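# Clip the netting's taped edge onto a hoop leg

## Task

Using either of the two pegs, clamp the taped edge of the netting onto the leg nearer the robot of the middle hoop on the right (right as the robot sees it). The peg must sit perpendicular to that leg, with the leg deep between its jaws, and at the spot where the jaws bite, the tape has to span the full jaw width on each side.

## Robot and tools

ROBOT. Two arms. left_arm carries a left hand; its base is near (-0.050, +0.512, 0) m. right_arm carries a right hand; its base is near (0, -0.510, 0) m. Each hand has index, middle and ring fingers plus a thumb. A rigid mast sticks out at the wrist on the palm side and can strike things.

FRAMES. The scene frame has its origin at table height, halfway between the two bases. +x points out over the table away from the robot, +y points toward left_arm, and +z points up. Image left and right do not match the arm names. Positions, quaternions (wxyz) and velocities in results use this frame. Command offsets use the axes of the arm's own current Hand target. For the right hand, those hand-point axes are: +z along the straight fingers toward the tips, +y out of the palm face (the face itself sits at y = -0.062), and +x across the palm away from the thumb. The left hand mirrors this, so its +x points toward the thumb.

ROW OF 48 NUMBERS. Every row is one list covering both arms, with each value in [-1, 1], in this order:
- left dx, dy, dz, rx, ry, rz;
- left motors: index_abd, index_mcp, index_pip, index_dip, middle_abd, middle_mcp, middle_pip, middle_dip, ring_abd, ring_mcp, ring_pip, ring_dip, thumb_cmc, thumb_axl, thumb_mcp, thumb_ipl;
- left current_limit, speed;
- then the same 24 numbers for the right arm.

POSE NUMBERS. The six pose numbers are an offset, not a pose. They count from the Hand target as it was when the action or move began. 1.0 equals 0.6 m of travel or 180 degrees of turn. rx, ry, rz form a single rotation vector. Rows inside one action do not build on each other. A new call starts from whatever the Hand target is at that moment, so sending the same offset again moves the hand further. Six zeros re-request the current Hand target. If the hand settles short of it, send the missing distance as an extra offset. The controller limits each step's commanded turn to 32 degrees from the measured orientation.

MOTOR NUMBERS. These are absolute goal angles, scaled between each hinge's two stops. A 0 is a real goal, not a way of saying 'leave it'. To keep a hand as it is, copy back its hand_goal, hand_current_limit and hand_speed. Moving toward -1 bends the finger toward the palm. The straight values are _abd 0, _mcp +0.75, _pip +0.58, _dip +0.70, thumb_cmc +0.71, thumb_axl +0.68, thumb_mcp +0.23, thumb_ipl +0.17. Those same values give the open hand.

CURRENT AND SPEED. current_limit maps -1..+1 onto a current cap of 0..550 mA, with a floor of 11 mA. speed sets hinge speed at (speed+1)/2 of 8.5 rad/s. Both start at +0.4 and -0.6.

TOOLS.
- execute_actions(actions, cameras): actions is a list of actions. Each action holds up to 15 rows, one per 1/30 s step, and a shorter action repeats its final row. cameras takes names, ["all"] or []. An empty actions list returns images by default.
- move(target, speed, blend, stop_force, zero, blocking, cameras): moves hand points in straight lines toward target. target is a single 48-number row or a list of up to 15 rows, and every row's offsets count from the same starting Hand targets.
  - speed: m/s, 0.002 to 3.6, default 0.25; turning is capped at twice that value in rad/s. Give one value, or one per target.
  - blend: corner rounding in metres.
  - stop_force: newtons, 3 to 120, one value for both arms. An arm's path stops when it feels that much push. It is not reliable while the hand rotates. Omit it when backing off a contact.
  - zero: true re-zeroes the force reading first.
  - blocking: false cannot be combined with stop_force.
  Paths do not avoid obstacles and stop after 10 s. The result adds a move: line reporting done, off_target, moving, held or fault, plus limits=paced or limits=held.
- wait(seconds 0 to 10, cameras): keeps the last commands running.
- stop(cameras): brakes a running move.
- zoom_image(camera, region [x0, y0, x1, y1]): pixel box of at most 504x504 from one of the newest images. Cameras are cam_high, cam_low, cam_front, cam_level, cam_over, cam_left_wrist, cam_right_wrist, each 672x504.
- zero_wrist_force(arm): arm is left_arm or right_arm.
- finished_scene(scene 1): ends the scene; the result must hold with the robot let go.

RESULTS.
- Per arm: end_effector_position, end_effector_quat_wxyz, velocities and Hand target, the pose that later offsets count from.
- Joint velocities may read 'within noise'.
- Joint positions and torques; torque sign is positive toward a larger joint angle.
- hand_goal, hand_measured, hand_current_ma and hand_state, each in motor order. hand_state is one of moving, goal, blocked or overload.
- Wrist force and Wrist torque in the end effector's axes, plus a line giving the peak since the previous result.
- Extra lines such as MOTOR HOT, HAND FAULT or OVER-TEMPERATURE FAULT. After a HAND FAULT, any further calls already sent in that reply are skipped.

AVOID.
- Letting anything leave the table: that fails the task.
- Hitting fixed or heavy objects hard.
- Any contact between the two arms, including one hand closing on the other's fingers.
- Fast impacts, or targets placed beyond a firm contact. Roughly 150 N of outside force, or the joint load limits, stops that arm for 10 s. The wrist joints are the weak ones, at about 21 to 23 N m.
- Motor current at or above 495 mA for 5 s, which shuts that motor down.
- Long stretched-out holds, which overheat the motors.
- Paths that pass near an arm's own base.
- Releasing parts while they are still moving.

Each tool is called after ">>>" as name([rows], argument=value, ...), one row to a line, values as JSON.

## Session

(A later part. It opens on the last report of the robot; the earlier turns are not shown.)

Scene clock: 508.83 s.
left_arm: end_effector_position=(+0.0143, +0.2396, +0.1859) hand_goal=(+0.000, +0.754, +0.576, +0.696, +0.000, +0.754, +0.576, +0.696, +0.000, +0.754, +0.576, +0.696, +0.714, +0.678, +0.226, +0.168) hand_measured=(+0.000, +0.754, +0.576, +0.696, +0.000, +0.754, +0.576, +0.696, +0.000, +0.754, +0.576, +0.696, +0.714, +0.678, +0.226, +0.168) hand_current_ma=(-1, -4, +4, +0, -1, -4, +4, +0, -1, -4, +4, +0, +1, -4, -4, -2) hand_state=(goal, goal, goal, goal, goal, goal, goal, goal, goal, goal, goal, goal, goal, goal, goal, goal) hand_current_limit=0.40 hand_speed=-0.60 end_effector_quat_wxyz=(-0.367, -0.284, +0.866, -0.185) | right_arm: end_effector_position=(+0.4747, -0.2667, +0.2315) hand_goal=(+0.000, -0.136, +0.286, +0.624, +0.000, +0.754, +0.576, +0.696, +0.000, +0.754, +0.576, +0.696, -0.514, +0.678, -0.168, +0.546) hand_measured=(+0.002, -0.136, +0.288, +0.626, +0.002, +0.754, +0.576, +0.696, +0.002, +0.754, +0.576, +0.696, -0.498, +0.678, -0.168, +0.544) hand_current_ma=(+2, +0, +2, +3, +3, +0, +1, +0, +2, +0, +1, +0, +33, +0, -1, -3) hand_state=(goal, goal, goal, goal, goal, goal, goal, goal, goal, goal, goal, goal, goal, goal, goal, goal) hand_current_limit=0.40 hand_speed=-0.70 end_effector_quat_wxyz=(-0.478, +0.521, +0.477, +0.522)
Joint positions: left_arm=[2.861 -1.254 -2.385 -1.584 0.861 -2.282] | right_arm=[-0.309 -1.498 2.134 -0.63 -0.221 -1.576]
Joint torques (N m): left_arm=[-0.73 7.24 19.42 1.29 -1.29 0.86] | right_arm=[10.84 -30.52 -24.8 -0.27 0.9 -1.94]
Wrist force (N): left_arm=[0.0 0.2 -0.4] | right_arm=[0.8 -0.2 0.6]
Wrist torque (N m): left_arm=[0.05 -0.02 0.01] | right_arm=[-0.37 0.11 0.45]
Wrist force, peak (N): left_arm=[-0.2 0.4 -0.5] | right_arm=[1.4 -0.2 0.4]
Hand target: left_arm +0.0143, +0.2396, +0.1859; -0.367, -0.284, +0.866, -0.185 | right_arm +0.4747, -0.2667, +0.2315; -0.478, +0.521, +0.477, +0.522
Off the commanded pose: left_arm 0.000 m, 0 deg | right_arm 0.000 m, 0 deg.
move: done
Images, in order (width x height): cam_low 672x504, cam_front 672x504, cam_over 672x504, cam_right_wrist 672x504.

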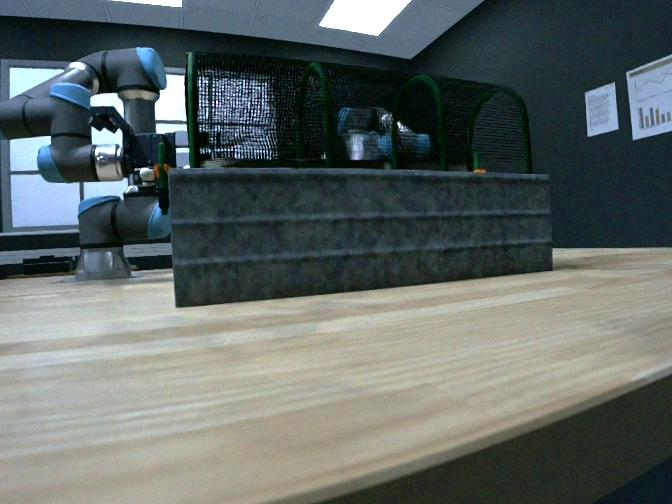

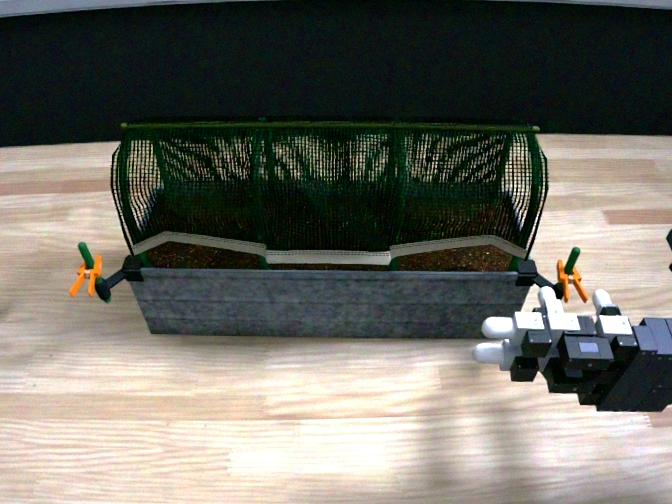

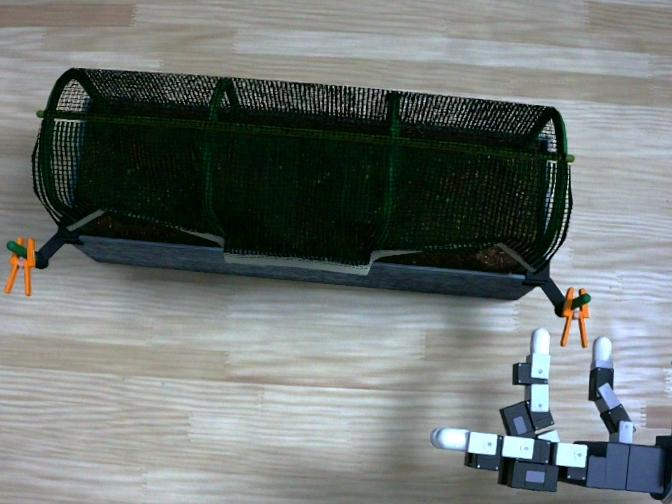

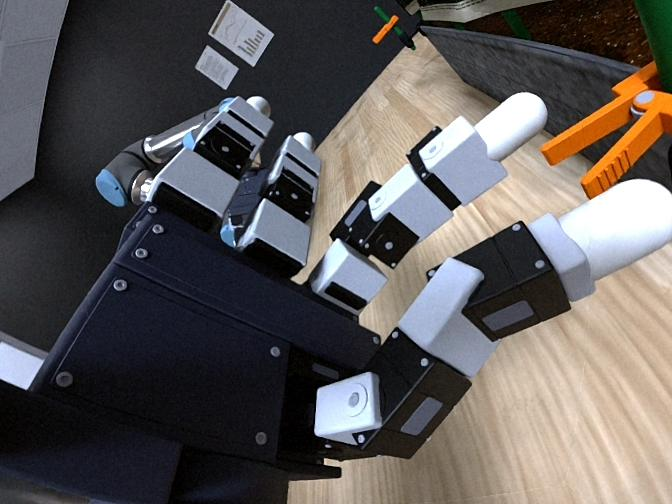

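>>> move(target=[0,0,0,0,0,0, 0,0.754,0.576,0.696,0,0.754,0.576,0.696,0,0.754,0.576,0.696,0.714,0.678,0.226,0.168,0.4,-0.6, -0.005,0.0083,-0.0058,0,0,0, 0,-0.137,0.285,0.623,0,0.754,0.576,0.696,0,0.754,0.576,0.696,-0.514,0.678,-0.169,0.546,0.4,-0.7], speed=0.05, stop_force=8)

>>> move(target=[0,0,0,0,0,0, 0,0.754,0.576,0.696,0,0.754,0.576,0.696,0,0.754,0.576,0.696,0.714,0.678,0.226,0.168,0.4,-0.6, 0,0,0,0,0,0, 0,-0.206,0.285,0.623,0,0.754,0.576,0.696,0,0.754,0.576,0.696,-0.514,0.678,-0.281,0.62,0.4,-0.85], cameras=["cam_front","cam_over","cam_low","cam_right_wrist"])

>>> zoom_image(camera="cam_over", region=[510, 260, 630, 400])

>>> zoom_image(camera="cam_low", region=[130, 130, 190, 210])

>>> zoom_image(camera="cam_right_wrist", region=[430, 50, 672, 290])

>>> zoom_image(camera="cam_front", region=[510, 230, 640, 350])

Scene clock: 540.60 s.
left_arm: end_effector_position=(+0.0143, +0.2396, +0.1859) hand_goal=(+0.000, +0.754, +0.576, +0.696, +0.000, +0.754, +0.576, +0.696, +0.000, +0.754, +0.576, +0.696, +0.714, +0.678, +0.226, +0.168) hand_measured=(+0.000, +0.754, +0.576, +0.696, +0.000, +0.754, +0.576, +0.696, +0.000, +0.754, +0.576, +0.696, +0.714, +0.678, +0.226, +0.168) hand_current_ma=(-1, -4, +4, +0, -1, -4, +4, +0, -1, -4, +4, +0, +1, -4, -4, -2) hand_state=(goal, goal, goal, goal, goal, goal, goal, goal, goal, goal, goal, goal, goal, goal, goal, goal) hand_current_limit=0.40 hand_speed=-0.60 end_effector_quat_wxyz=(-0.367, -0.284, +0.866, -0.185) | right_arm: end_effector_position=(+0.4794, -0.2706, +0.2285) hand_goal=(+0.000, -0.136, +0.286, +0.624, +0.000, +0.754, +0.576, +0.696, +0.000, +0.754, +0.576, +0.696, -0.514, +0.678, -0.168, +0.546) hand_measured=(+0.002, -0.136, +0.288, +0.626, +0.002, +0.754, +0.576, +0.696, +0.002, +0.754, +0.576, +0.696, -0.498, +0.678, -0.168, +0.544) hand_current_ma=(+2, +0, +2, +3, +3, +0, +1, +0, +2, +0, +1, +0, +33, +0, -1, -3) hand_state=(goal, goal, goal, goal, goal, goal, goal, goal, goal, goal, goal, goal, goal, goal, goal, goal) hand_current_limit=0.40 hand_speed=-0.70 end_effector_quat_wxyz=(-0.478, +0.521, +0.477, +0.522)
Joint positions: left_arm=[2.861 -1.254 -2.385 -1.584 0.861 -2.282] | right_arm=[-0.316 -1.483 2.126 -0.638 -0.228 -1.576]
Joint torques (N m): left_arm=[-0.36 6.58 19.49 1.32 -1.16 0.97] | right_arm=[10.69 -32.22 -4.07 0.8 1.09 1.1]
Wrist force (N): left_arm=[0.0 -0.1 -0.1] | right_arm=[1.1 -0.3 0.6]
Wrist torque (N m): left_arm=[-0.02 0.00 0.00] | right_arm=[-0.37 0.08 0.46]
Wrist force, peak (N): left_arm=[0.2 0.1 -0.4] | right_arm=[1.2 -0.4 0.7]
Hand target: left_arm +0.0143, +0.2396, +0.1859; -0.367, -0.284, +0.866, -0.185 | right_arm +0.4794, -0.2706, +0.2285; -0.478, +0.521, +0.477, +0.522
Off the commanded pose: left_arm 0.000 m, 0 deg | right_arm 0.000 m, 0 deg.
move: done

Scene clock: 541.13 s.
left_arm: end_effector_position=(+0.0143, +0.2396, +0.1859) hand_goal=(+0.000, +0.754, +0.576, +0.696, +0.000, +0.754, +0.576, +0.696, +0.000, +0.754, +0.576, +0.696, +0.714, +0.678, +0.226, +0.168) hand_measured=(+0.000, +0.754, +0.576, +0.696, +0.000, +0.754, +0.576, +0.696, +0.000, +0.754, +0.576, +0.696, +0.714, +0.678, +0.226, +0.168) hand_current_ma=(-1, -4, +4, +0, -1, -4, +4, +0, -1, -4, +4, +0, +1, -4, -4, -2) hand_state=(goal, goal, goal, goal, goal, goal, goal, goal, goal, goal, goal, goal, goal, goal, goal, goal) hand_current_limit=0.40 hand_speed=-0.60 end_effector_quat_wxyz=(-0.367, -0.284, +0.866, -0.185) | right_arm: end_effector_position=(+0.4794, -0.2706, +0.2285) hand_goal=(+0.000, -0.206, +0.286, +0.624, +0.000, +0.754, +0.576, +0.696, +0.000, +0.754, +0.576, +0.696, -0.514, +0.678, -0.280, +0.620) hand_measured=(+0.002, -0.204, +0.288, +0.626, +0.002, +0.754, +0.576, +0.696, +0.002, +0.754, +0.576, +0.696, -0.498, +0.678, -0.278, +0.618) hand_current_ma=(+2, +3, +2, +3, +3, +0, +1, +0, +2, +0, +1, +0, +33, +0, +4, -4) hand_state=(goal, goal, goal, goal, goal, goal, goal, goal, goal, goal, goal, goal, goal, goal, goal, goal) hand_current_limit=0.40 hand_speed=-0.85 end_effector_quat_wxyz=(-0.478, +0.521, +0.477, +0.522)
Joint positions: left_arm=[2.861 -1.254 -2.385 -1.584 0.861 -2.282] | right_arm=[-0.316 -1.483 2.126 -0.638 -0.228 -1.576]
Joint torques (N m): left_arm=[0.01 7.84 18.75 1.34 -1.48 1.05] | right_arm=[10.93 -29.33 -5.01 0.68 1.08 1.05]
Wrist force (N): left_arm=[0.0 -0.2 -0.2] | right_arm=[0.9 -0.1 0.7]
Wrist torque (N m): left_arm=[-0.01 -0.01 0.00] | right_arm=[-0.36 0.09 0.45]
Wrist force, peak (N): left_arm=[0.3 0.1 -0.4] | right_arm=[1.2 -0.3 0.5]
Hand target: left_arm +0.0143, +0.2396, +0.1859; -0.367, -0.284, +0.866, -0.185 | right_arm +0.4794, -0.2706, +0.2285; -0.478, +0.521, +0.477, +0.522
Off the commanded pose: left_arm 0.000 m, 0 deg | right_arm 0.000 m, 0 deg.
move: done
Images, in order (width x height): cam_low 672x504, cam_front 672x504, cam_over 672x504, cam_right_wrist 672x504.

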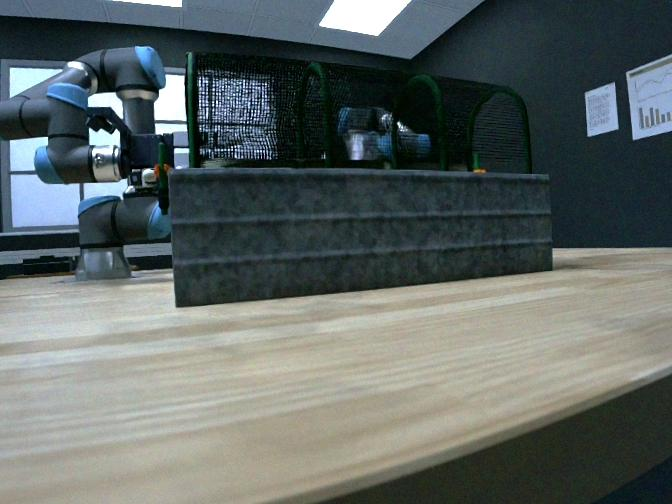

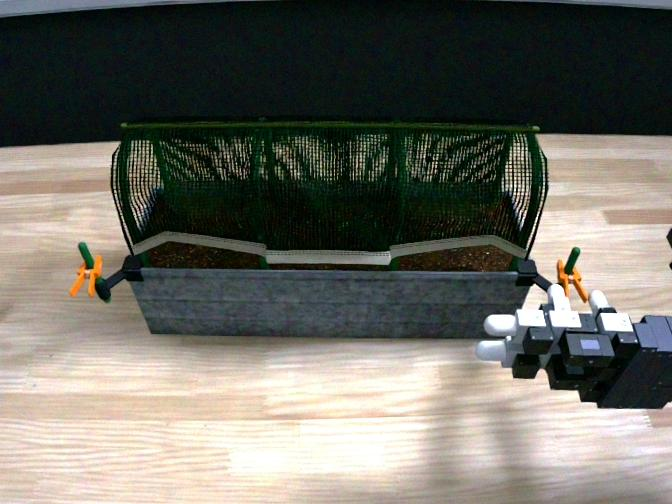

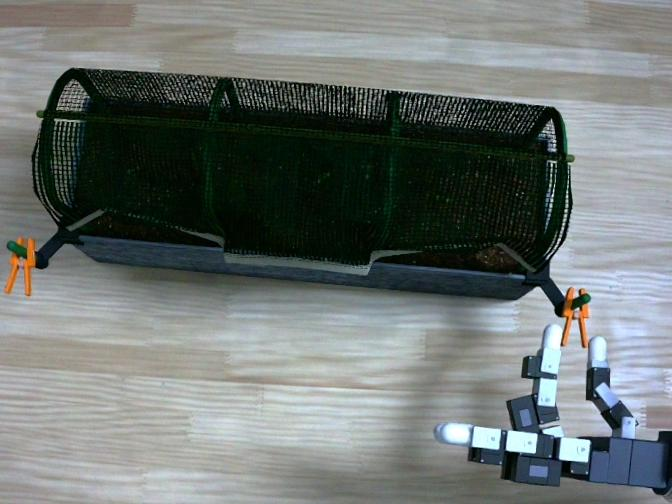

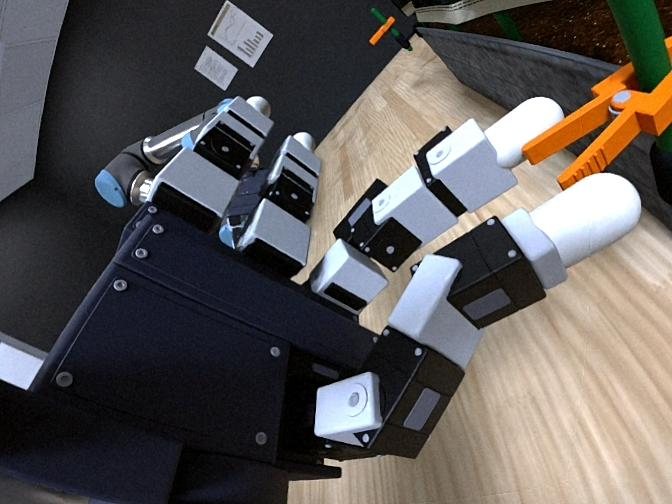

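Scaled by 3.600 from the camera's 672x504 image, which has a finer 960x720 frame.

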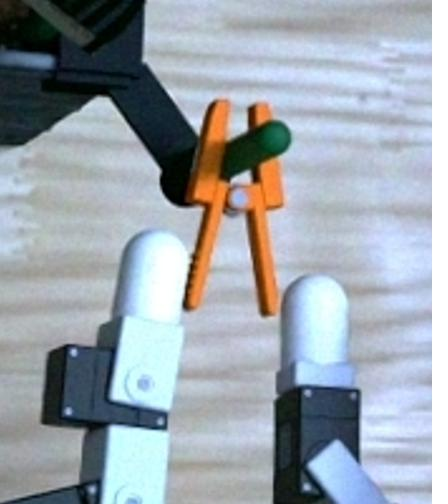

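Scaled by 6.300 from the camera's 672x504 image, which has a finer 960x720 frame.

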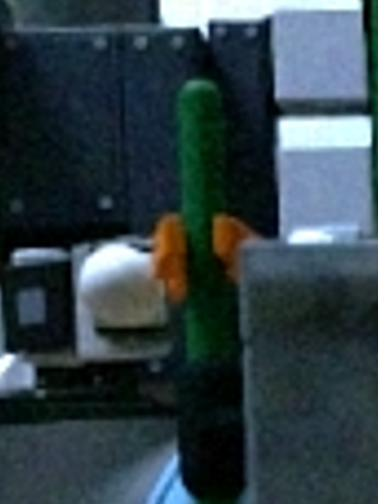

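Scaled by 2.083 from the camera's 672x504 image, which has a finer 960x720 frame.

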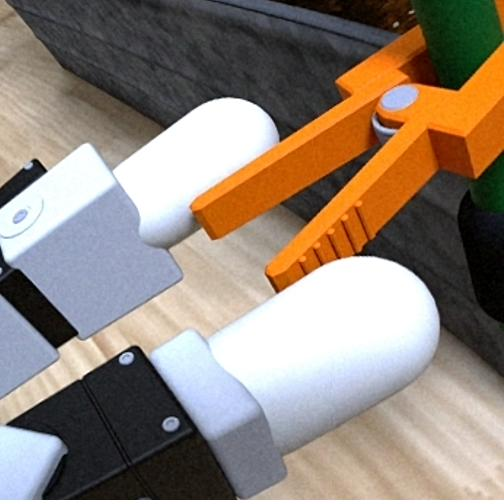

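Scaled by 3.877 from the camera's 672x504 image, which has a finer 960x720 frame.

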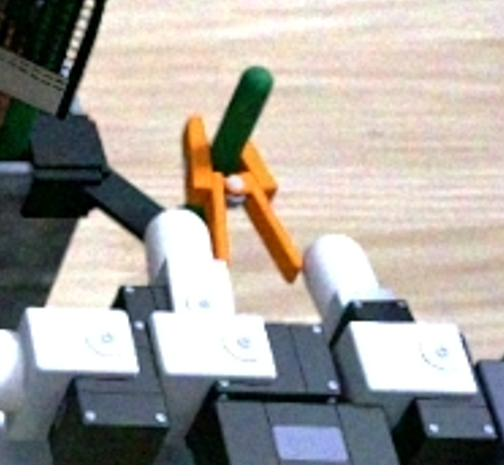

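>>> move(target=[0,0,0,0,0,0, 0,0.754,0.576,0.696,0,0.754,0.576,0.696,0,0.754,0.576,0.696,0.714,0.678,0.226,0.168,0.4,-0.6, 0.0025,0.0083,0,0,0,0, 0,-0.206,0.285,0.623,0,0.754,0.576,0.696,0,0.754,0.576,0.696,-0.514,0.678,-0.281,0.62,0.4,-0.85], speed=0.04, stop_force=6)

>>> move(target=[0,0,0,0,0,0, 0,0.754,0.576,0.696,0,0.754,0.576,0.696,0,0.754,0.576,0.696,0.714,0.678,0.226,0.168,0.4,-0.6, 0,0,0,0,0,0, 0,-0.17,-0.04,0.93,0,0.754,0.576,0.696,0,0.754,0.576,0.696,-0.514,0.678,-0.281,0.56,0.2,-0.9], cameras=["cam_front","cam_over","cam_low","cam_right_wrist"])

>>> zoom_image(camera="cam_over", region=[510, 260, 630, 400])

>>> zoom_image(camera="cam_right_wrist", region=[430, 50, 672, 290])

>>> zoom_image(camera="cam_low", region=[130, 130, 190, 210])

Scene clock: 574.90 s.
left_arm: end_effector_position=(+0.0143, +0.2396, +0.1859) hand_goal=(+0.000, +0.754, +0.576, +0.696, +0.000, +0.754, +0.576, +0.696, +0.000, +0.754, +0.576, +0.696, +0.714, +0.678, +0.226, +0.168) hand_measured=(+0.000, +0.754, +0.576, +0.696, +0.000, +0.754, +0.576, +0.696, +0.000, +0.754, +0.576, +0.696, +0.714, +0.678, +0.226, +0.168) hand_current_ma=(-1, -4, +4, +0, -1, -4, +4, +0, -1, -4, +4, +0, +1, -4, -4, -2) hand_state=(goal, goal, goal, goal, goal, goal, goal, goal, goal, goal, goal, goal, goal, goal, goal, goal) hand_current_limit=0.40 hand_speed=-0.60 end_effector_quat_wxyz=(-0.367, -0.284, +0.866, -0.185) | right_arm: end_effector_position=(+0.4843, -0.2710, +0.2300) hand_goal=(+0.000, -0.206, +0.286, +0.624, +0.000, +0.754, +0.576, +0.696, +0.000, +0.754, +0.576, +0.696, -0.514, +0.678, -0.280, +0.620) hand_measured=(+0.002, -0.204, +0.288, +0.626, +0.002, +0.754, +0.576, +0.696, +0.002, +0.754, +0.576, +0.696, -0.498, +0.678, -0.278, +0.618) hand_current_ma=(+2, +3, +2, +3, +3, +0, +1, +0, +2, +0, +1, +0, +33, +0, +4, -4) hand_state=(goal, goal, goal, goal, goal, goal, goal, goal, goal, goal, goal, goal, goal, goal, goal, goal) hand_current_limit=0.40 hand_speed=-0.85 end_effector_quat_wxyz=(-0.478, +0.521, +0.477, +0.522)
Joint positions: left_arm=[2.861 -1.254 -2.385 -1.584 0.861 -2.282] | right_arm=[-0.312 -1.474 2.111 -0.632 -0.225 -1.576]
Joint torques (N m): left_arm=[-0.26 7.82 18.12 0.95 -1.25 1.11] | right_arm=[-8.71 -31.31 -4.55 -0.65 -0.65 -1.59]
Wrist force (N): left_arm=[-0.1 0.2 0.2] | right_arm=[0.9 -0.2 0.5]
Wrist torque (N m): left_arm=[0.00 0.02 -0.01] | right_arm=[-0.36 0.10 0.47]
Wrist force, peak (N): left_arm=[0.1 -0.1 -0.5] | right_arm=[1.2 -0.2 0.5]
Hand target: left_arm +0.0143, +0.2396, +0.1859; -0.367, -0.284, +0.866, -0.185 | right_arm +0.4843, -0.2710, +0.2300; -0.478, +0.521, +0.477, +0.522
Off the commanded pose: left_arm 0.000 m, 0 deg | right_arm 0.000 m, 0 deg.
move: done

Scene clock: 576.07 s.
left_arm: end_effector_position=(+0.0143, +0.2396, +0.1859) hand_goal=(+0.000, +0.754, +0.576, +0.696, +0.000, +0.754, +0.576, +0.696, +0.000, +0.754, +0.576, +0.696, +0.714, +0.678, +0.226, +0.168) hand_measured=(+0.000, +0.754, +0.576, +0.696, +0.000, +0.754, +0.576, +0.696, +0.000, +0.754, +0.576, +0.696, +0.714, +0.678, +0.226, +0.168) hand_current_ma=(-1, -4, +4, +0, -1, -4, +4, +0, -1, -4, +4, +0, +1, -4, -4, -2) hand_state=(goal, goal, goal, goal, goal, goal, goal, goal, goal, goal, goal, goal, goal, goal, goal, goal) hand_current_limit=0.40 hand_speed=-0.60 end_effector_quat_wxyz=(-0.367, -0.284, +0.866, -0.185) | right_arm: end_effector_position=(+0.4843, -0.2710, +0.2300) hand_goal=(+0.000, -0.170, -0.040, +0.930, +0.000, +0.754, +0.576, +0.696, +0.000, +0.754, +0.576, +0.696, -0.514, +0.678, -0.280, +0.560) hand_measured=(+0.002, -0.144, -0.002, +0.936, +0.002, +0.754, +0.576, +0.696, +0.002, +0.754, +0.576, +0.696, -0.498, +0.678, -0.270, +0.566) hand_current_ma=(+2, +65, +99, +9, +3, +0, +1, +0, +2, +0, +1, +0, +33, +0, +24, +10) hand_state=(goal, blocked, blocked, goal, goal, goal, goal, goal, goal, goal, goal, goal, goal, goal, goal, goal) hand_current_limit=0.20 hand_speed=-0.90 end_effector_quat_wxyz=(-0.478, +0.521, +0.477, +0.522)
Joint positions: left_arm=[2.861 -1.254 -2.385 -1.584 0.861 -2.282] | right_arm=[-0.312 -1.474 2.111 -0.632 -0.225 -1.576]
Joint torques (N m): left_arm=[-0.63 7.92 18 1.39 -1.47 1.18] | right_arm=[-9.37 -31.38 -5.24 -0.96 -0.99 -1.1]
Wrist force (N): left_arm=[0.1 0.0 -0.3] | right_arm=[1.0 1.1 1.1]
Wrist torque (N m): left_arm=[0.01 -0.01 0.01] | right_arm=[-0.31 0.11 0.46]
Wrist force, peak (N): left_arm=[-0.5 0.1 -0.3] | right_arm=[1.1 1.1 1.0]
Hand target: left_arm +0.0143, +0.2396, +0.1859; -0.367, -0.284, +0.866, -0.185 | right_arm +0.4843, -0.2710, +0.2300; -0.478, +0.521, +0.477, +0.522
Off the commanded pose: left_arm 0.000 m, 0 deg | right_arm 0.000 m, 0 deg.
move: done
Images, in order (width x height): cam_low 672x504, cam_front 672x504, cam_over 672x504, cam_right_wrist 672x504.

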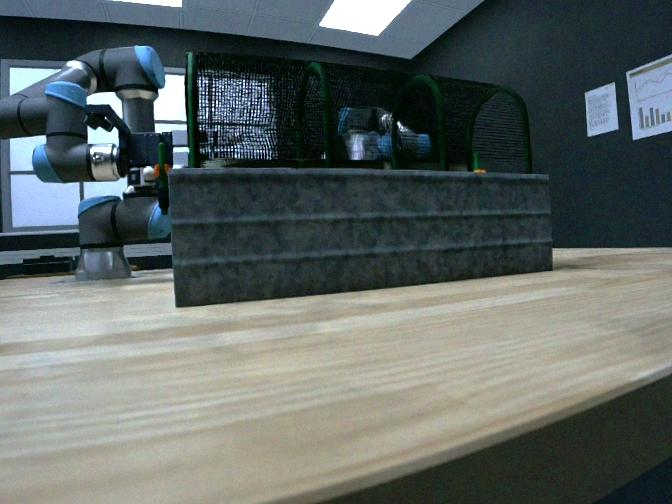

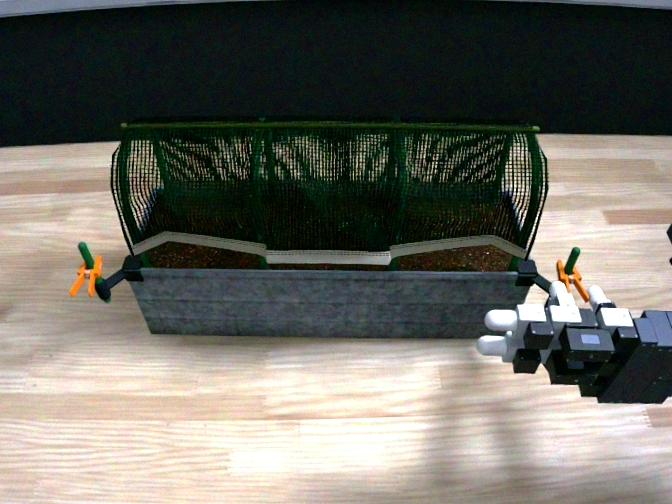

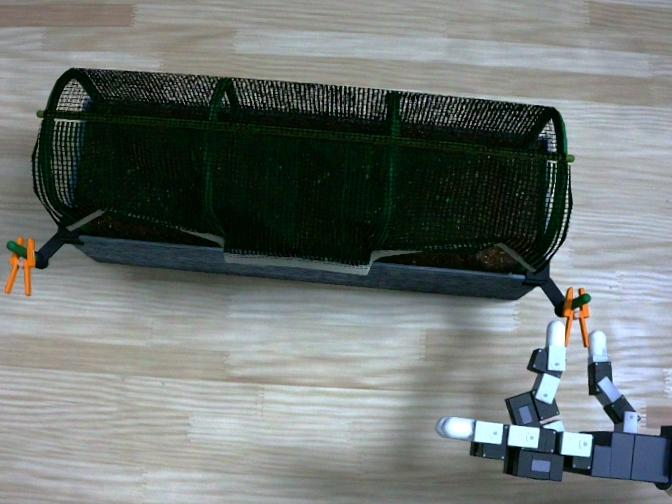

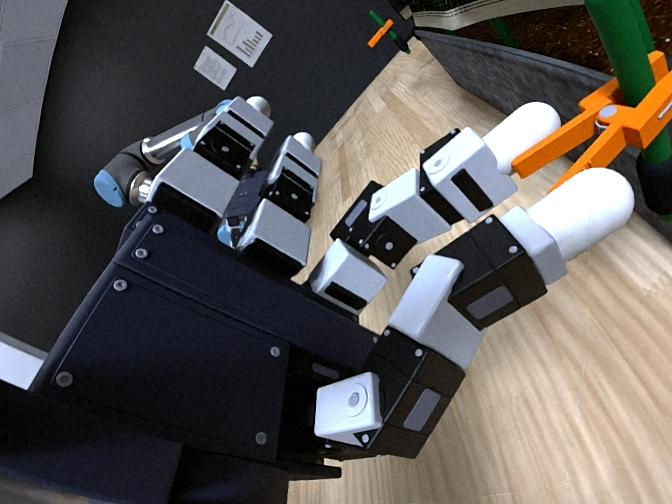

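Scaled by 3.600 from the camera's 672x504 image, which has a finer 960x720 frame.

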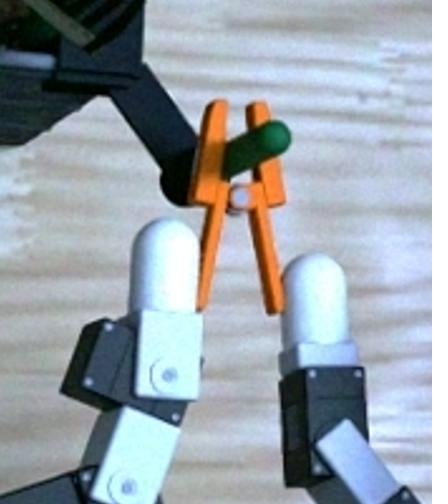

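Scaled by 2.083 from the camera's 672x504 image, which has a finer 960x720 frame.

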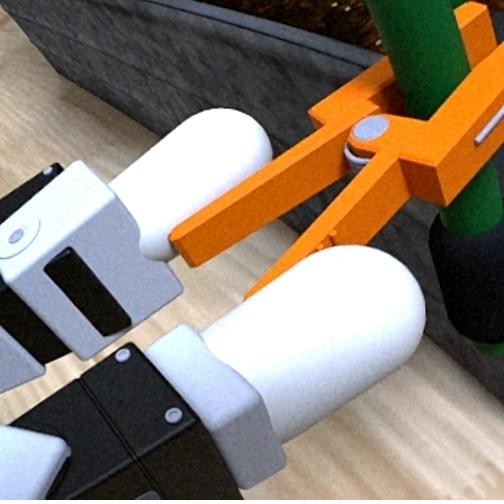

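Scaled by 6.300 from the camera's 672x504 image, which has a finer 960x720 frame.

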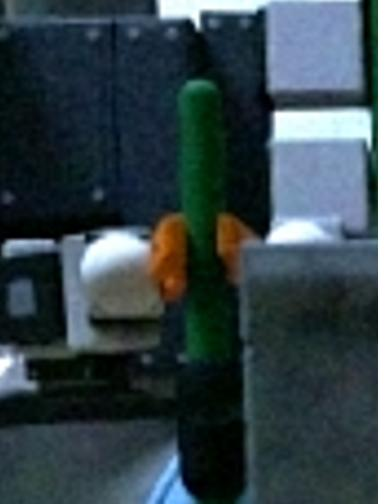

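>>> move(target=[0,0,0,0,0,0, 0,0.754,0.576,0.696,0,0.754,0.576,0.696,0,0.754,0.576,0.696,0.714,0.678,0.226,0.168,0.4,-0.6, 0,0,0,0,0,0, 0,-0.27,-0.10,0.98,0,0.754,0.576,0.696,0,0.754,0.576,0.696,-0.514,0.678,-0.34,0.43,0.4,-0.92], cameras=["cam_over","cam_low","cam_right_wrist"])

>>> zoom_image(camera="cam_over", region=[510, 260, 630, 400])

>>> zoom_image(camera="cam_right_wrist", region=[430, 50, 672, 290])

>>> zoom_image(camera="cam_low", region=[130, 130, 190, 210])

Scene clock: 587.77 s.
left_arm: end_effector_position=(+0.0143, +0.2396, +0.1859) hand_goal=(+0.000, +0.754, +0.576, +0.696, +0.000, +0.754, +0.576, +0.696, +0.000, +0.754, +0.576, +0.696, +0.714, +0.678, +0.226, +0.168) hand_measured=(+0.000, +0.754, +0.576, +0.696, +0.000, +0.754, +0.576, +0.696, +0.000, +0.754, +0.576, +0.696, +0.714, +0.678, +0.226, +0.168) hand_current_ma=(-1, -4, +4, +0, -1, -4, +4, +0, -1, -4, +4, +0, +1, -4, -4, -2) hand_state=(goal, goal, goal, goal, goal, goal, goal, goal, goal, goal, goal, goal, goal, goal, goal, goal) hand_current_limit=0.40 hand_speed=-0.60 end_effector_quat_wxyz=(-0.367, -0.284, +0.866, -0.185) | right_arm: end_effector_position=(+0.4843, -0.2710, +0.2300) hand_goal=(+0.000, -0.270, -0.100, +0.980, +0.000, +0.754, +0.576, +0.696, +0.000, +0.754, +0.576, +0.696, -0.514, +0.678, -0.340, +0.430) hand_measured=(+0.002, -0.144, -0.034, +0.998, +0.002, +0.754, +0.576, +0.696, +0.002, +0.754, +0.576, +0.696, -0.498, +0.678, -0.270, +0.528) hand_current_ma=(+2, +385, +199, +39, +3, +0, +1, +0, +2, +0, +1, +0, +33, +1, +302, +385) hand_state=(goal, blocked, blocked, goal, goal, goal, goal, goal, goal, goal, goal, goal, goal, goal, blocked, blocked) hand_current_limit=0.40 hand_speed=-0.92 end_effector_quat_wxyz=(-0.478, +0.521, +0.477, +0.522)
Joint positions: left_arm=[2.861 -1.254 -2.385 -1.584 0.861 -2.282] | right_arm=[-0.312 -1.474 2.111 -0.632 -0.225 -1.576]
Joint torques (N m): left_arm=[0.03 8.42 18.25 1.3 -1.37 1.26] | right_arm=[-8.38 -31.09 -4.37 -0.63 -0.85 0.04]
Wrist force (N): left_arm=[0.1 0.0 -0.2] | right_arm=[0.7 0.3 -0.3]
Wrist torque (N m): left_arm=[0.00 -0.02 0.01] | right_arm=[-0.39 0.09 0.45]
Wrist force, peak (N): left_arm=[-0.5 0.2 -0.3] | right_arm=[1.1 1.2 1.2]
Hand target: left_arm +0.0143, +0.2396, +0.1859; -0.367, -0.284, +0.866, -0.185 | right_arm +0.4843, -0.2710, +0.2300; -0.478, +0.521, +0.477, +0.522
Off the commanded pose: left_arm 0.000 m, 0 deg | right_arm 0.000 m, 0 deg.
move: done
Images, in order (width x height): cam_low 672x504, cam_over 672x504, cam_right_wrist 672x504.

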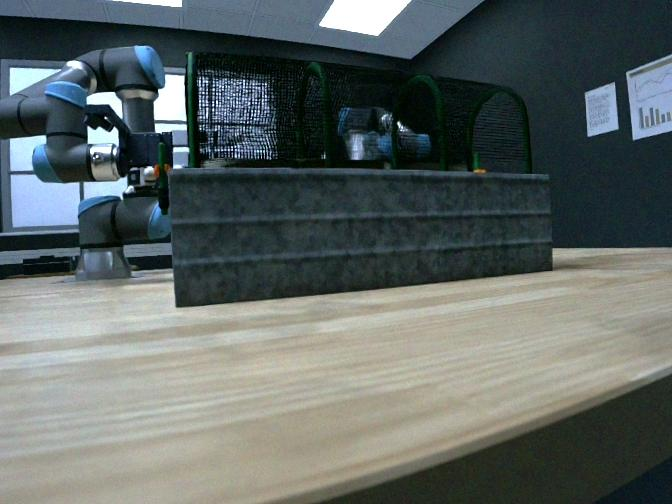

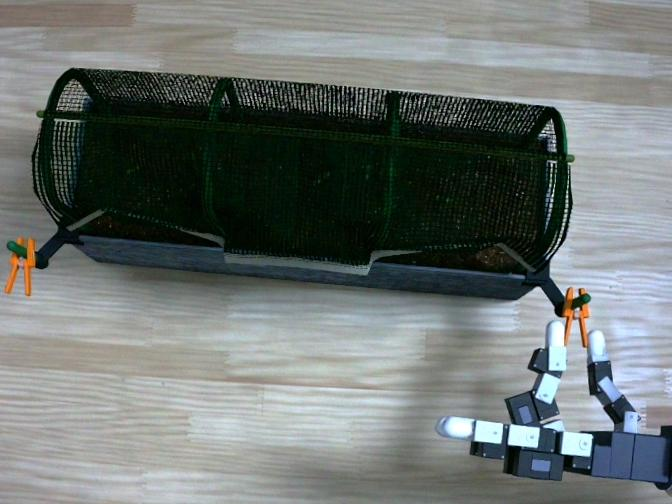

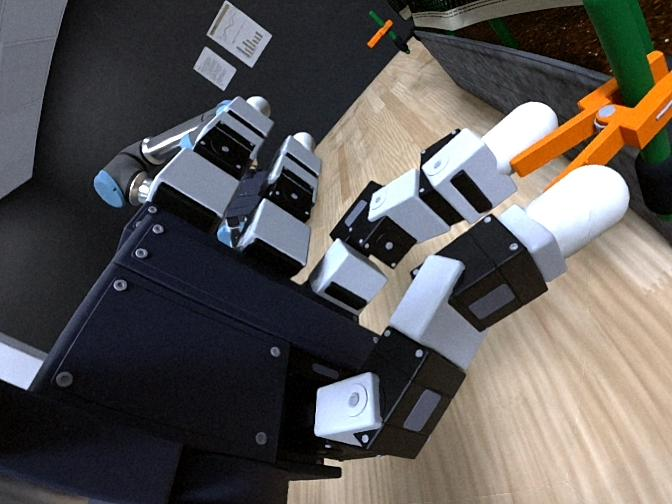

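Scaled by 3.600 from the camera's 672x504 image, which has a finer 960x720 frame.

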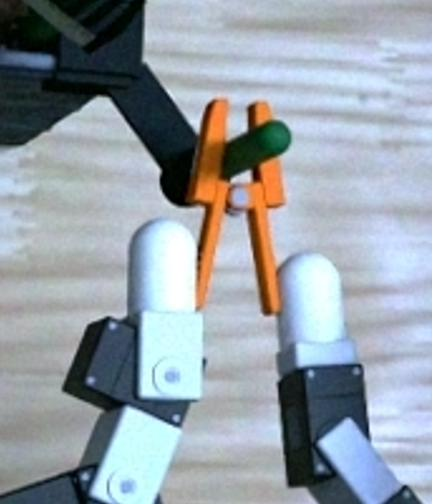

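Scaled by 2.083 from the camera's 672x504 image, which has a finer 960x720 frame.

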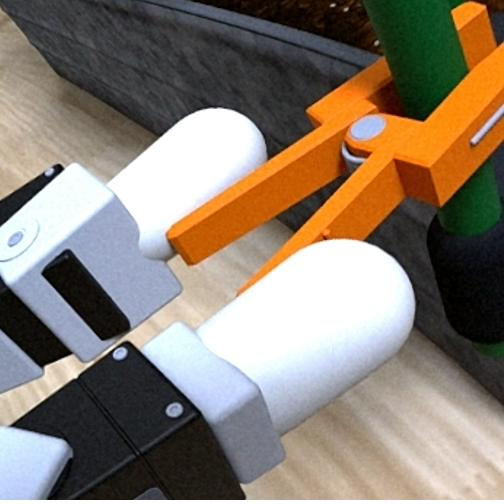

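Scaled by 6.300 from the camera's 672x504 image, which has a finer 960x720 frame.

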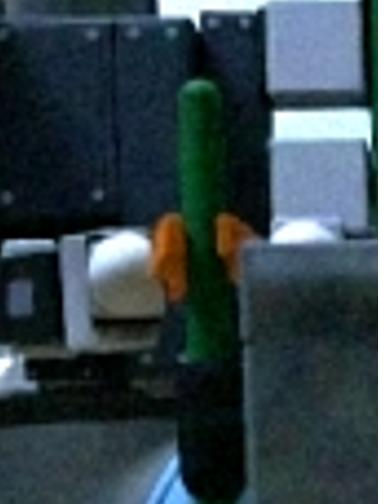

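>>> move(target=[0,0,0,0,0,0, 0,0.754,0.576,0.696,0,0.754,0.576,0.696,0,0.754,0.576,0.696,0.714,0.678,0.226,0.168,0.4,-0.6, 0,0,0,0,0,0, 0,-0.40,-0.30,1.0,0,0.754,0.576,0.696,0,0.754,0.576,0.696,-0.514,0.678,-0.45,0.30,0.78,-0.92], cameras=["cam_over","cam_right_wrist"])

>>> zoom_image(camera="cam_over", region=[510, 260, 630, 400])

>>> zoom_image(camera="cam_right_wrist", region=[430, 50, 672, 290])

Scene clock: 698.67 s.
left_arm: end_effector_position=(+0.0143, +0.2396, +0.1859) hand_goal=(+0.000, +0.754, +0.576, +0.696, +0.000, +0.754, +0.576, +0.696, +0.000, +0.754, +0.576, +0.696, +0.714, +0.678, +0.226, +0.168) hand_measured=(+0.000, +0.754, +0.576, +0.696, +0.000, +0.754, +0.576, +0.696, +0.000, +0.754, +0.576, +0.696, +0.714, +0.678, +0.226, +0.168) hand_current_ma=(-1, -4, +4, +0, -1, -4, +4, +0, -1, -4, +4, +0, +1, -4, -4, -2) hand_state=(goal, goal, goal, goal, goal, goal, goal, goal, goal, goal, goal, goal, goal, goal, goal, goal) hand_current_limit=0.40 hand_speed=-0.60 end_effector_quat_wxyz=(-0.367, -0.284, +0.866, -0.185) | right_arm: end_effector_position=(+0.4843, -0.2710, +0.2300) hand_goal=(+0.000, -0.400, -0.300, +1.000, +0.000, +0.754, +0.576, +0.696, +0.000, +0.754, +0.576, +0.696, -0.514, +0.678, -0.450, +0.300) hand_measured=(+0.002, -0.144, -0.034, +1.000, +0.002, +0.754, +0.576, +0.696, +0.002, +0.754, +0.576, +0.696, -0.498, +0.680, -0.270, +0.518) hand_current_ma=(+2, +489, +490, +0, +3, +0, +1, +0, +2, +0, +1, +0, +33, +1, +489, +490) hand_state=(goal, blocked, blocked, goal, goal, goal, goal, goal, goal, goal, goal, goal, goal, goal, blocked, blocked) hand_current_limit=0.78 hand_speed=-0.92 end_effector_quat_wxyz=(-0.478, +0.521, +0.477, +0.522)
Joint positions: left_arm=[2.861 -1.254 -2.385 -1.584 0.861 -2.282] | right_arm=[-0.312 -1.474 2.111 -0.632 -0.225 -1.576]
Joint torques (N m): left_arm=[-0.26 8.7 17.88 1.28 -1.49 1.47] | right_arm=[-7.98 -31.72 -3.35 -0.84 -0.89 1.17]
Wrist force (N): left_arm=[0.0 0.3 -0.1] | right_arm=[1.1 0.5 -0.2]
Wrist torque (N m): left_arm=[0.04 -0.01 0.00] | right_arm=[-0.38 0.06 0.47]
Wrist force, peak (N): left_arm=[0.0 0.0 -0.7] | right_arm=[1.2 0.5 -0.4]
Hand target: left_arm +0.0143, +0.2396, +0.1859; -0.367, -0.284, +0.866, -0.185 | right_arm +0.4843, -0.2710, +0.2300; -0.478, +0.521, +0.477, +0.522
Off the commanded pose: left_arm 0.000 m, 0 deg | right_arm 0.000 m, 0 deg.
move: done
Images, in order (width x height): cam_over 672x504, cam_right_wrist 672x504.

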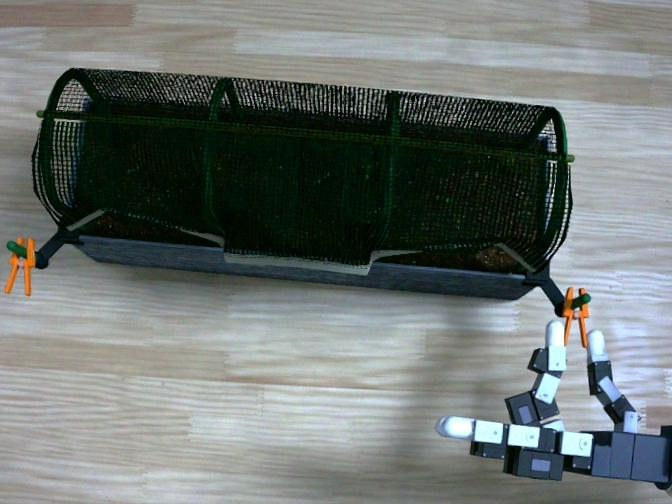

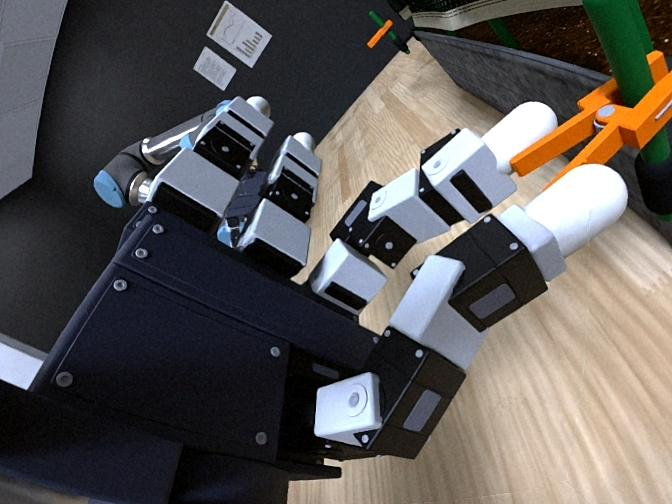

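Scaled by 3.600 from the camera's 672x504 image, which has a finer 960x720 frame.

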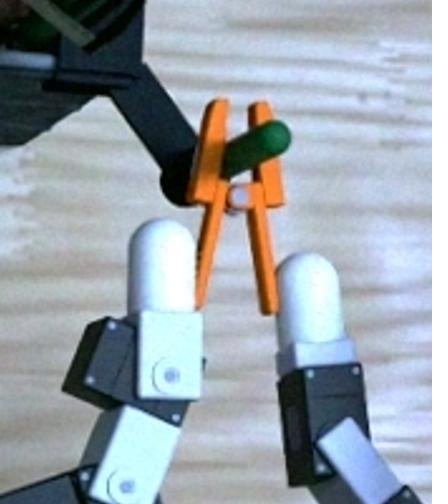

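Scaled by 2.083 from the camera's 672x504 image, which has a finer 960x720 frame.

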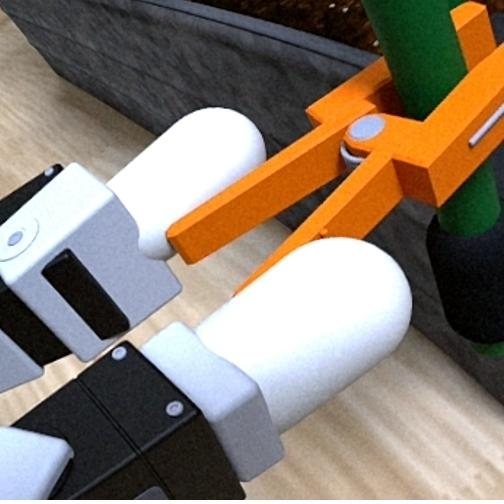

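>>> move(target=[0,0,0,0,0,0, 0,0.754,0.576,0.696,0,0.754,0.576,0.696,0,0.754,0.576,0.696,0.714,0.678,0.226,0.168,0.4,-0.6, 0,0,0,0,0,0, 0,-0.137,0.285,0.623,0,0.754,0.576,0.696,0,0.754,0.576,0.696,-0.514,0.678,-0.169,0.546,0.4,-0.8])

>>> move([
  [0,0,0,0,0,0, 0,0.754,0.576,0.696,0,0.754,0.576,0.696,0,0.754,0.576,0.696,0.714,0.678,0.226,0.168,0.4,-0.6, 0,-0.1667,0,0,0,0, 0,-0.137,0.285,0.623,0,0.754,0.576,0.696,0,0.754,0.576,0.696,-0.514,0.678,-0.169,0.546,0.4,-0.8],
  [0,0,0,0,0,0, 0,0.754,0.576,0.696,0,0.754,0.576,0.696,0,0.754,0.576,0.696,0.714,0.678,0.226,0.168,0.4,-0.6, 0.2,-0.2,0,0.3857,-0.3854,-0.385, 0,-0.137,0.285,0.623,0,0.754,0.576,0.696,0,0.754,0.576,0.696,-0.514,0.678,-0.169,0.546,0.4,-0.8],
], speed=[0.1,0.35], blend=[0.01,0], cameras=["cam_over","cam_front","cam_low","cam_right_wrist"])

Scene clock: 878.17 s.
left_arm: end_effector_position=(+0.0143, +0.2396, +0.1859) hand_goal=(+0.000, +0.754, +0.576, +0.696, +0.000, +0.754, +0.576, +0.696, +0.000, +0.754, +0.576, +0.696, +0.714, +0.678, +0.226, +0.168) hand_measured=(+0.000, +0.754, +0.576, +0.696, +0.000, +0.754, +0.576, +0.696, +0.000, +0.754, +0.576, +0.696, +0.714, +0.678, +0.226, +0.168) hand_current_ma=(-1, -4, +4, +0, -1, -4, +4, +0, -1, -4, +4, +0, +1, -4, -4, -2) hand_state=(goal, goal, goal, goal, goal, goal, goal, goal, goal, goal, goal, goal, goal, goal, goal, goal) hand_current_limit=0.40 hand_speed=-0.60 end_effector_quat_wxyz=(-0.367, -0.284, +0.866, -0.185) | right_arm: end_effector_position=(+0.4843, -0.2710, +0.2300) hand_goal=(+0.000, -0.136, +0.286, +0.624, +0.000, +0.754, +0.576, +0.696, +0.000, +0.754, +0.576, +0.696, -0.514, +0.678, -0.168, +0.546) hand_measured=(+0.002, -0.134, +0.284, +0.626, +0.002, +0.754, +0.576, +0.696, +0.002, +0.754, +0.576, +0.696, -0.498, +0.680, -0.170, +0.544) hand_current_ma=(+2, +3, -3, +3, +3, +0, +1, +0, +2, +0, +1, +0, +33, +2, -3, -3) hand_state=(goal, goal, goal, goal, goal, goal, goal, goal, goal, goal, goal, goal, goal, goal, goal, goal) hand_current_limit=0.40 hand_speed=-0.80 end_effector_quat_wxyz=(-0.478, +0.521, +0.477, +0.522)
Joint positions: left_arm=[2.861 -1.254 -2.385 -1.584 0.861 -2.282] | right_arm=[-0.312 -1.474 2.111 -0.632 -0.225 -1.576]
Joint torques (N m): left_arm=[-0.12 8.39 17.87 1.37 -1.42 1.47] | right_arm=[-8.25 -30.17 -6.08 -0.76 -0.52 0.82]
Wrist force (N): left_arm=[0.1 -0.1 -0.1] | right_arm=[1.0 -0.3 0.4]
Wrist torque (N m): left_arm=[0.00 -0.01 0.01] | right_arm=[-0.36 0.08 0.48]
Wrist force, peak (N): left_arm=[-0.1 0.0 -0.5] | right_arm=[1.2 -0.5 -0.9]
Hand target: left_arm +0.0143, +0.2396, +0.1859; -0.367, -0.284, +0.866, -0.185 | right_arm +0.4843, -0.2710, +0.2300; -0.478, +0.521, +0.477, +0.522
Off the commanded pose: left_arm 0.000 m, 0 deg | right_arm 0.000 m, 0 deg.
move: done

Scene clock: 882.67 s.
left_arm: end_effector_position=(+0.0143, +0.2396, +0.1859) hand_goal=(+0.000, +0.754, +0.576, +0.696, +0.000, +0.754, +0.576, +0.696, +0.000, +0.754, +0.576, +0.696, +0.714, +0.678, +0.226, +0.168) hand_measured=(+0.000, +0.754, +0.576, +0.696, +0.000, +0.754, +0.576, +0.696, +0.000, +0.754, +0.576, +0.696, +0.714, +0.678, +0.226, +0.168) hand_current_ma=(-1, -4, +4, +0, -1, -4, +4, +0, -1, -4, +4, +0, +1, -4, -4, -2) hand_state=(goal, goal, goal, goal, goal, goal, goal, goal, goal, goal, goal, goal, goal, goal, goal, goal) hand_current_limit=0.40 hand_speed=-0.60 end_effector_quat_wxyz=(-0.367, -0.284, +0.866, -0.185) | right_arm: end_effector_position=(+0.3647, -0.2606, +0.3501) hand_goal=(+0.000, -0.136, +0.286, +0.624, +0.000, +0.754, +0.576, +0.696, +0.000, +0.754, +0.576, +0.696, -0.514, +0.678, -0.168, +0.546) hand_measured=(+0.002, -0.130, +0.286, +0.626, +0.002, +0.754, +0.576, +0.696, +0.002, +0.754, +0.576, +0.696, -0.512, +0.680, -0.170, +0.544) hand_current_ma=(+2, +11, +0, +3, +3, +0, +1, +0, +2, +0, +1, +0, +3, +2, -2, -3) hand_state=(goal, goal, goal, goal, goal, goal, goal, goal, goal, goal, goal, goal, goal, goal, goal, goal) hand_current_limit=0.40 hand_speed=-0.80 end_effector_quat_wxyz=(+0.001, +0.043, +0.999, -0.001)
Joint positions: left_arm=[2.861 -1.254 -2.385 -1.584 0.861 -2.282] | right_arm=[0.098 -1.912 1.869 -1.529 -1.572 -1.387]
Joint torques (N m): left_arm=[-0.43 8.98 19.74 1.44 -1.75 1.38] | right_arm=[-2.69 -0.37 -10.39 -1.82 -0.63 0.54]
Wrist force (N): left_arm=[0.0 -0.1 -0.2] | right_arm=[-0.1 -0.3 0.1]
Wrist torque (N m): left_arm=[0.00 -0.02 0.01] | right_arm=[0.08 -0.07 -0.02]
Wrist force, peak (N): left_arm=[0.0 -0.1 -0.6] | right_arm=[0.8 -2.1 0.9]
Hand target: left_arm +0.0143, +0.2396, +0.1859; -0.367, -0.284, +0.866, -0.185 | right_arm +0.3647, -0.2606, +0.3500; +0.001, +0.043, +0.999, -0.001
Off the commanded pose: left_arm 0.000 m, 0 deg | right_arm 0.000 m, 0 deg.
move: done
Images, in order (width x height): cam_low 672x504, cam_front 672x504, cam_over 672x504, cam_right_wrist 672x504.

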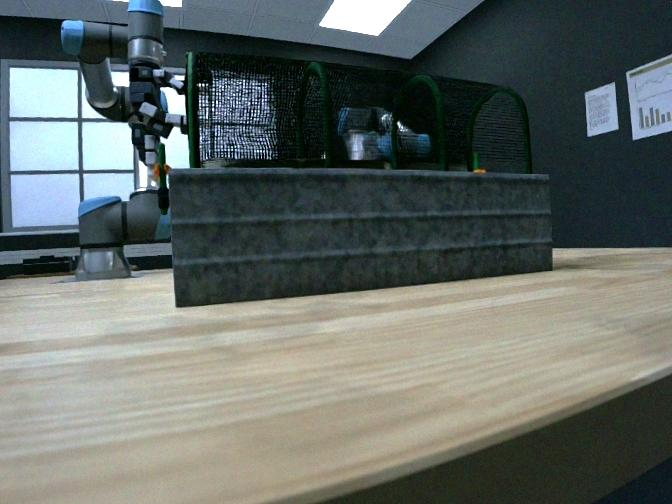

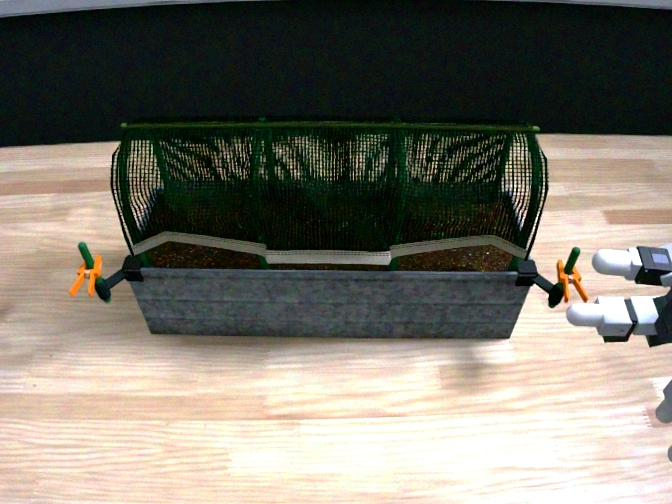

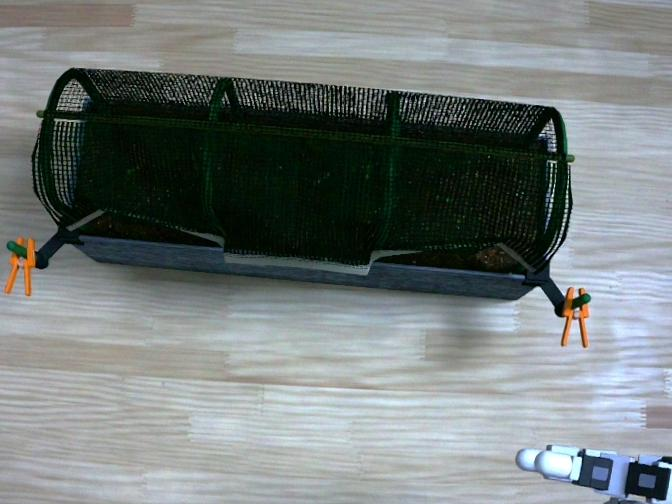

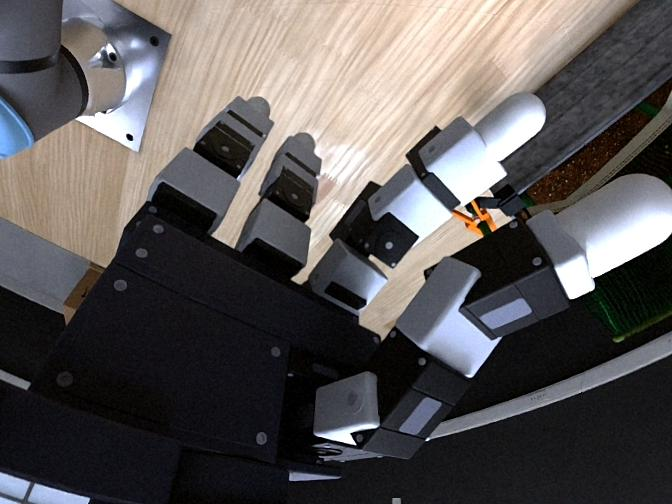

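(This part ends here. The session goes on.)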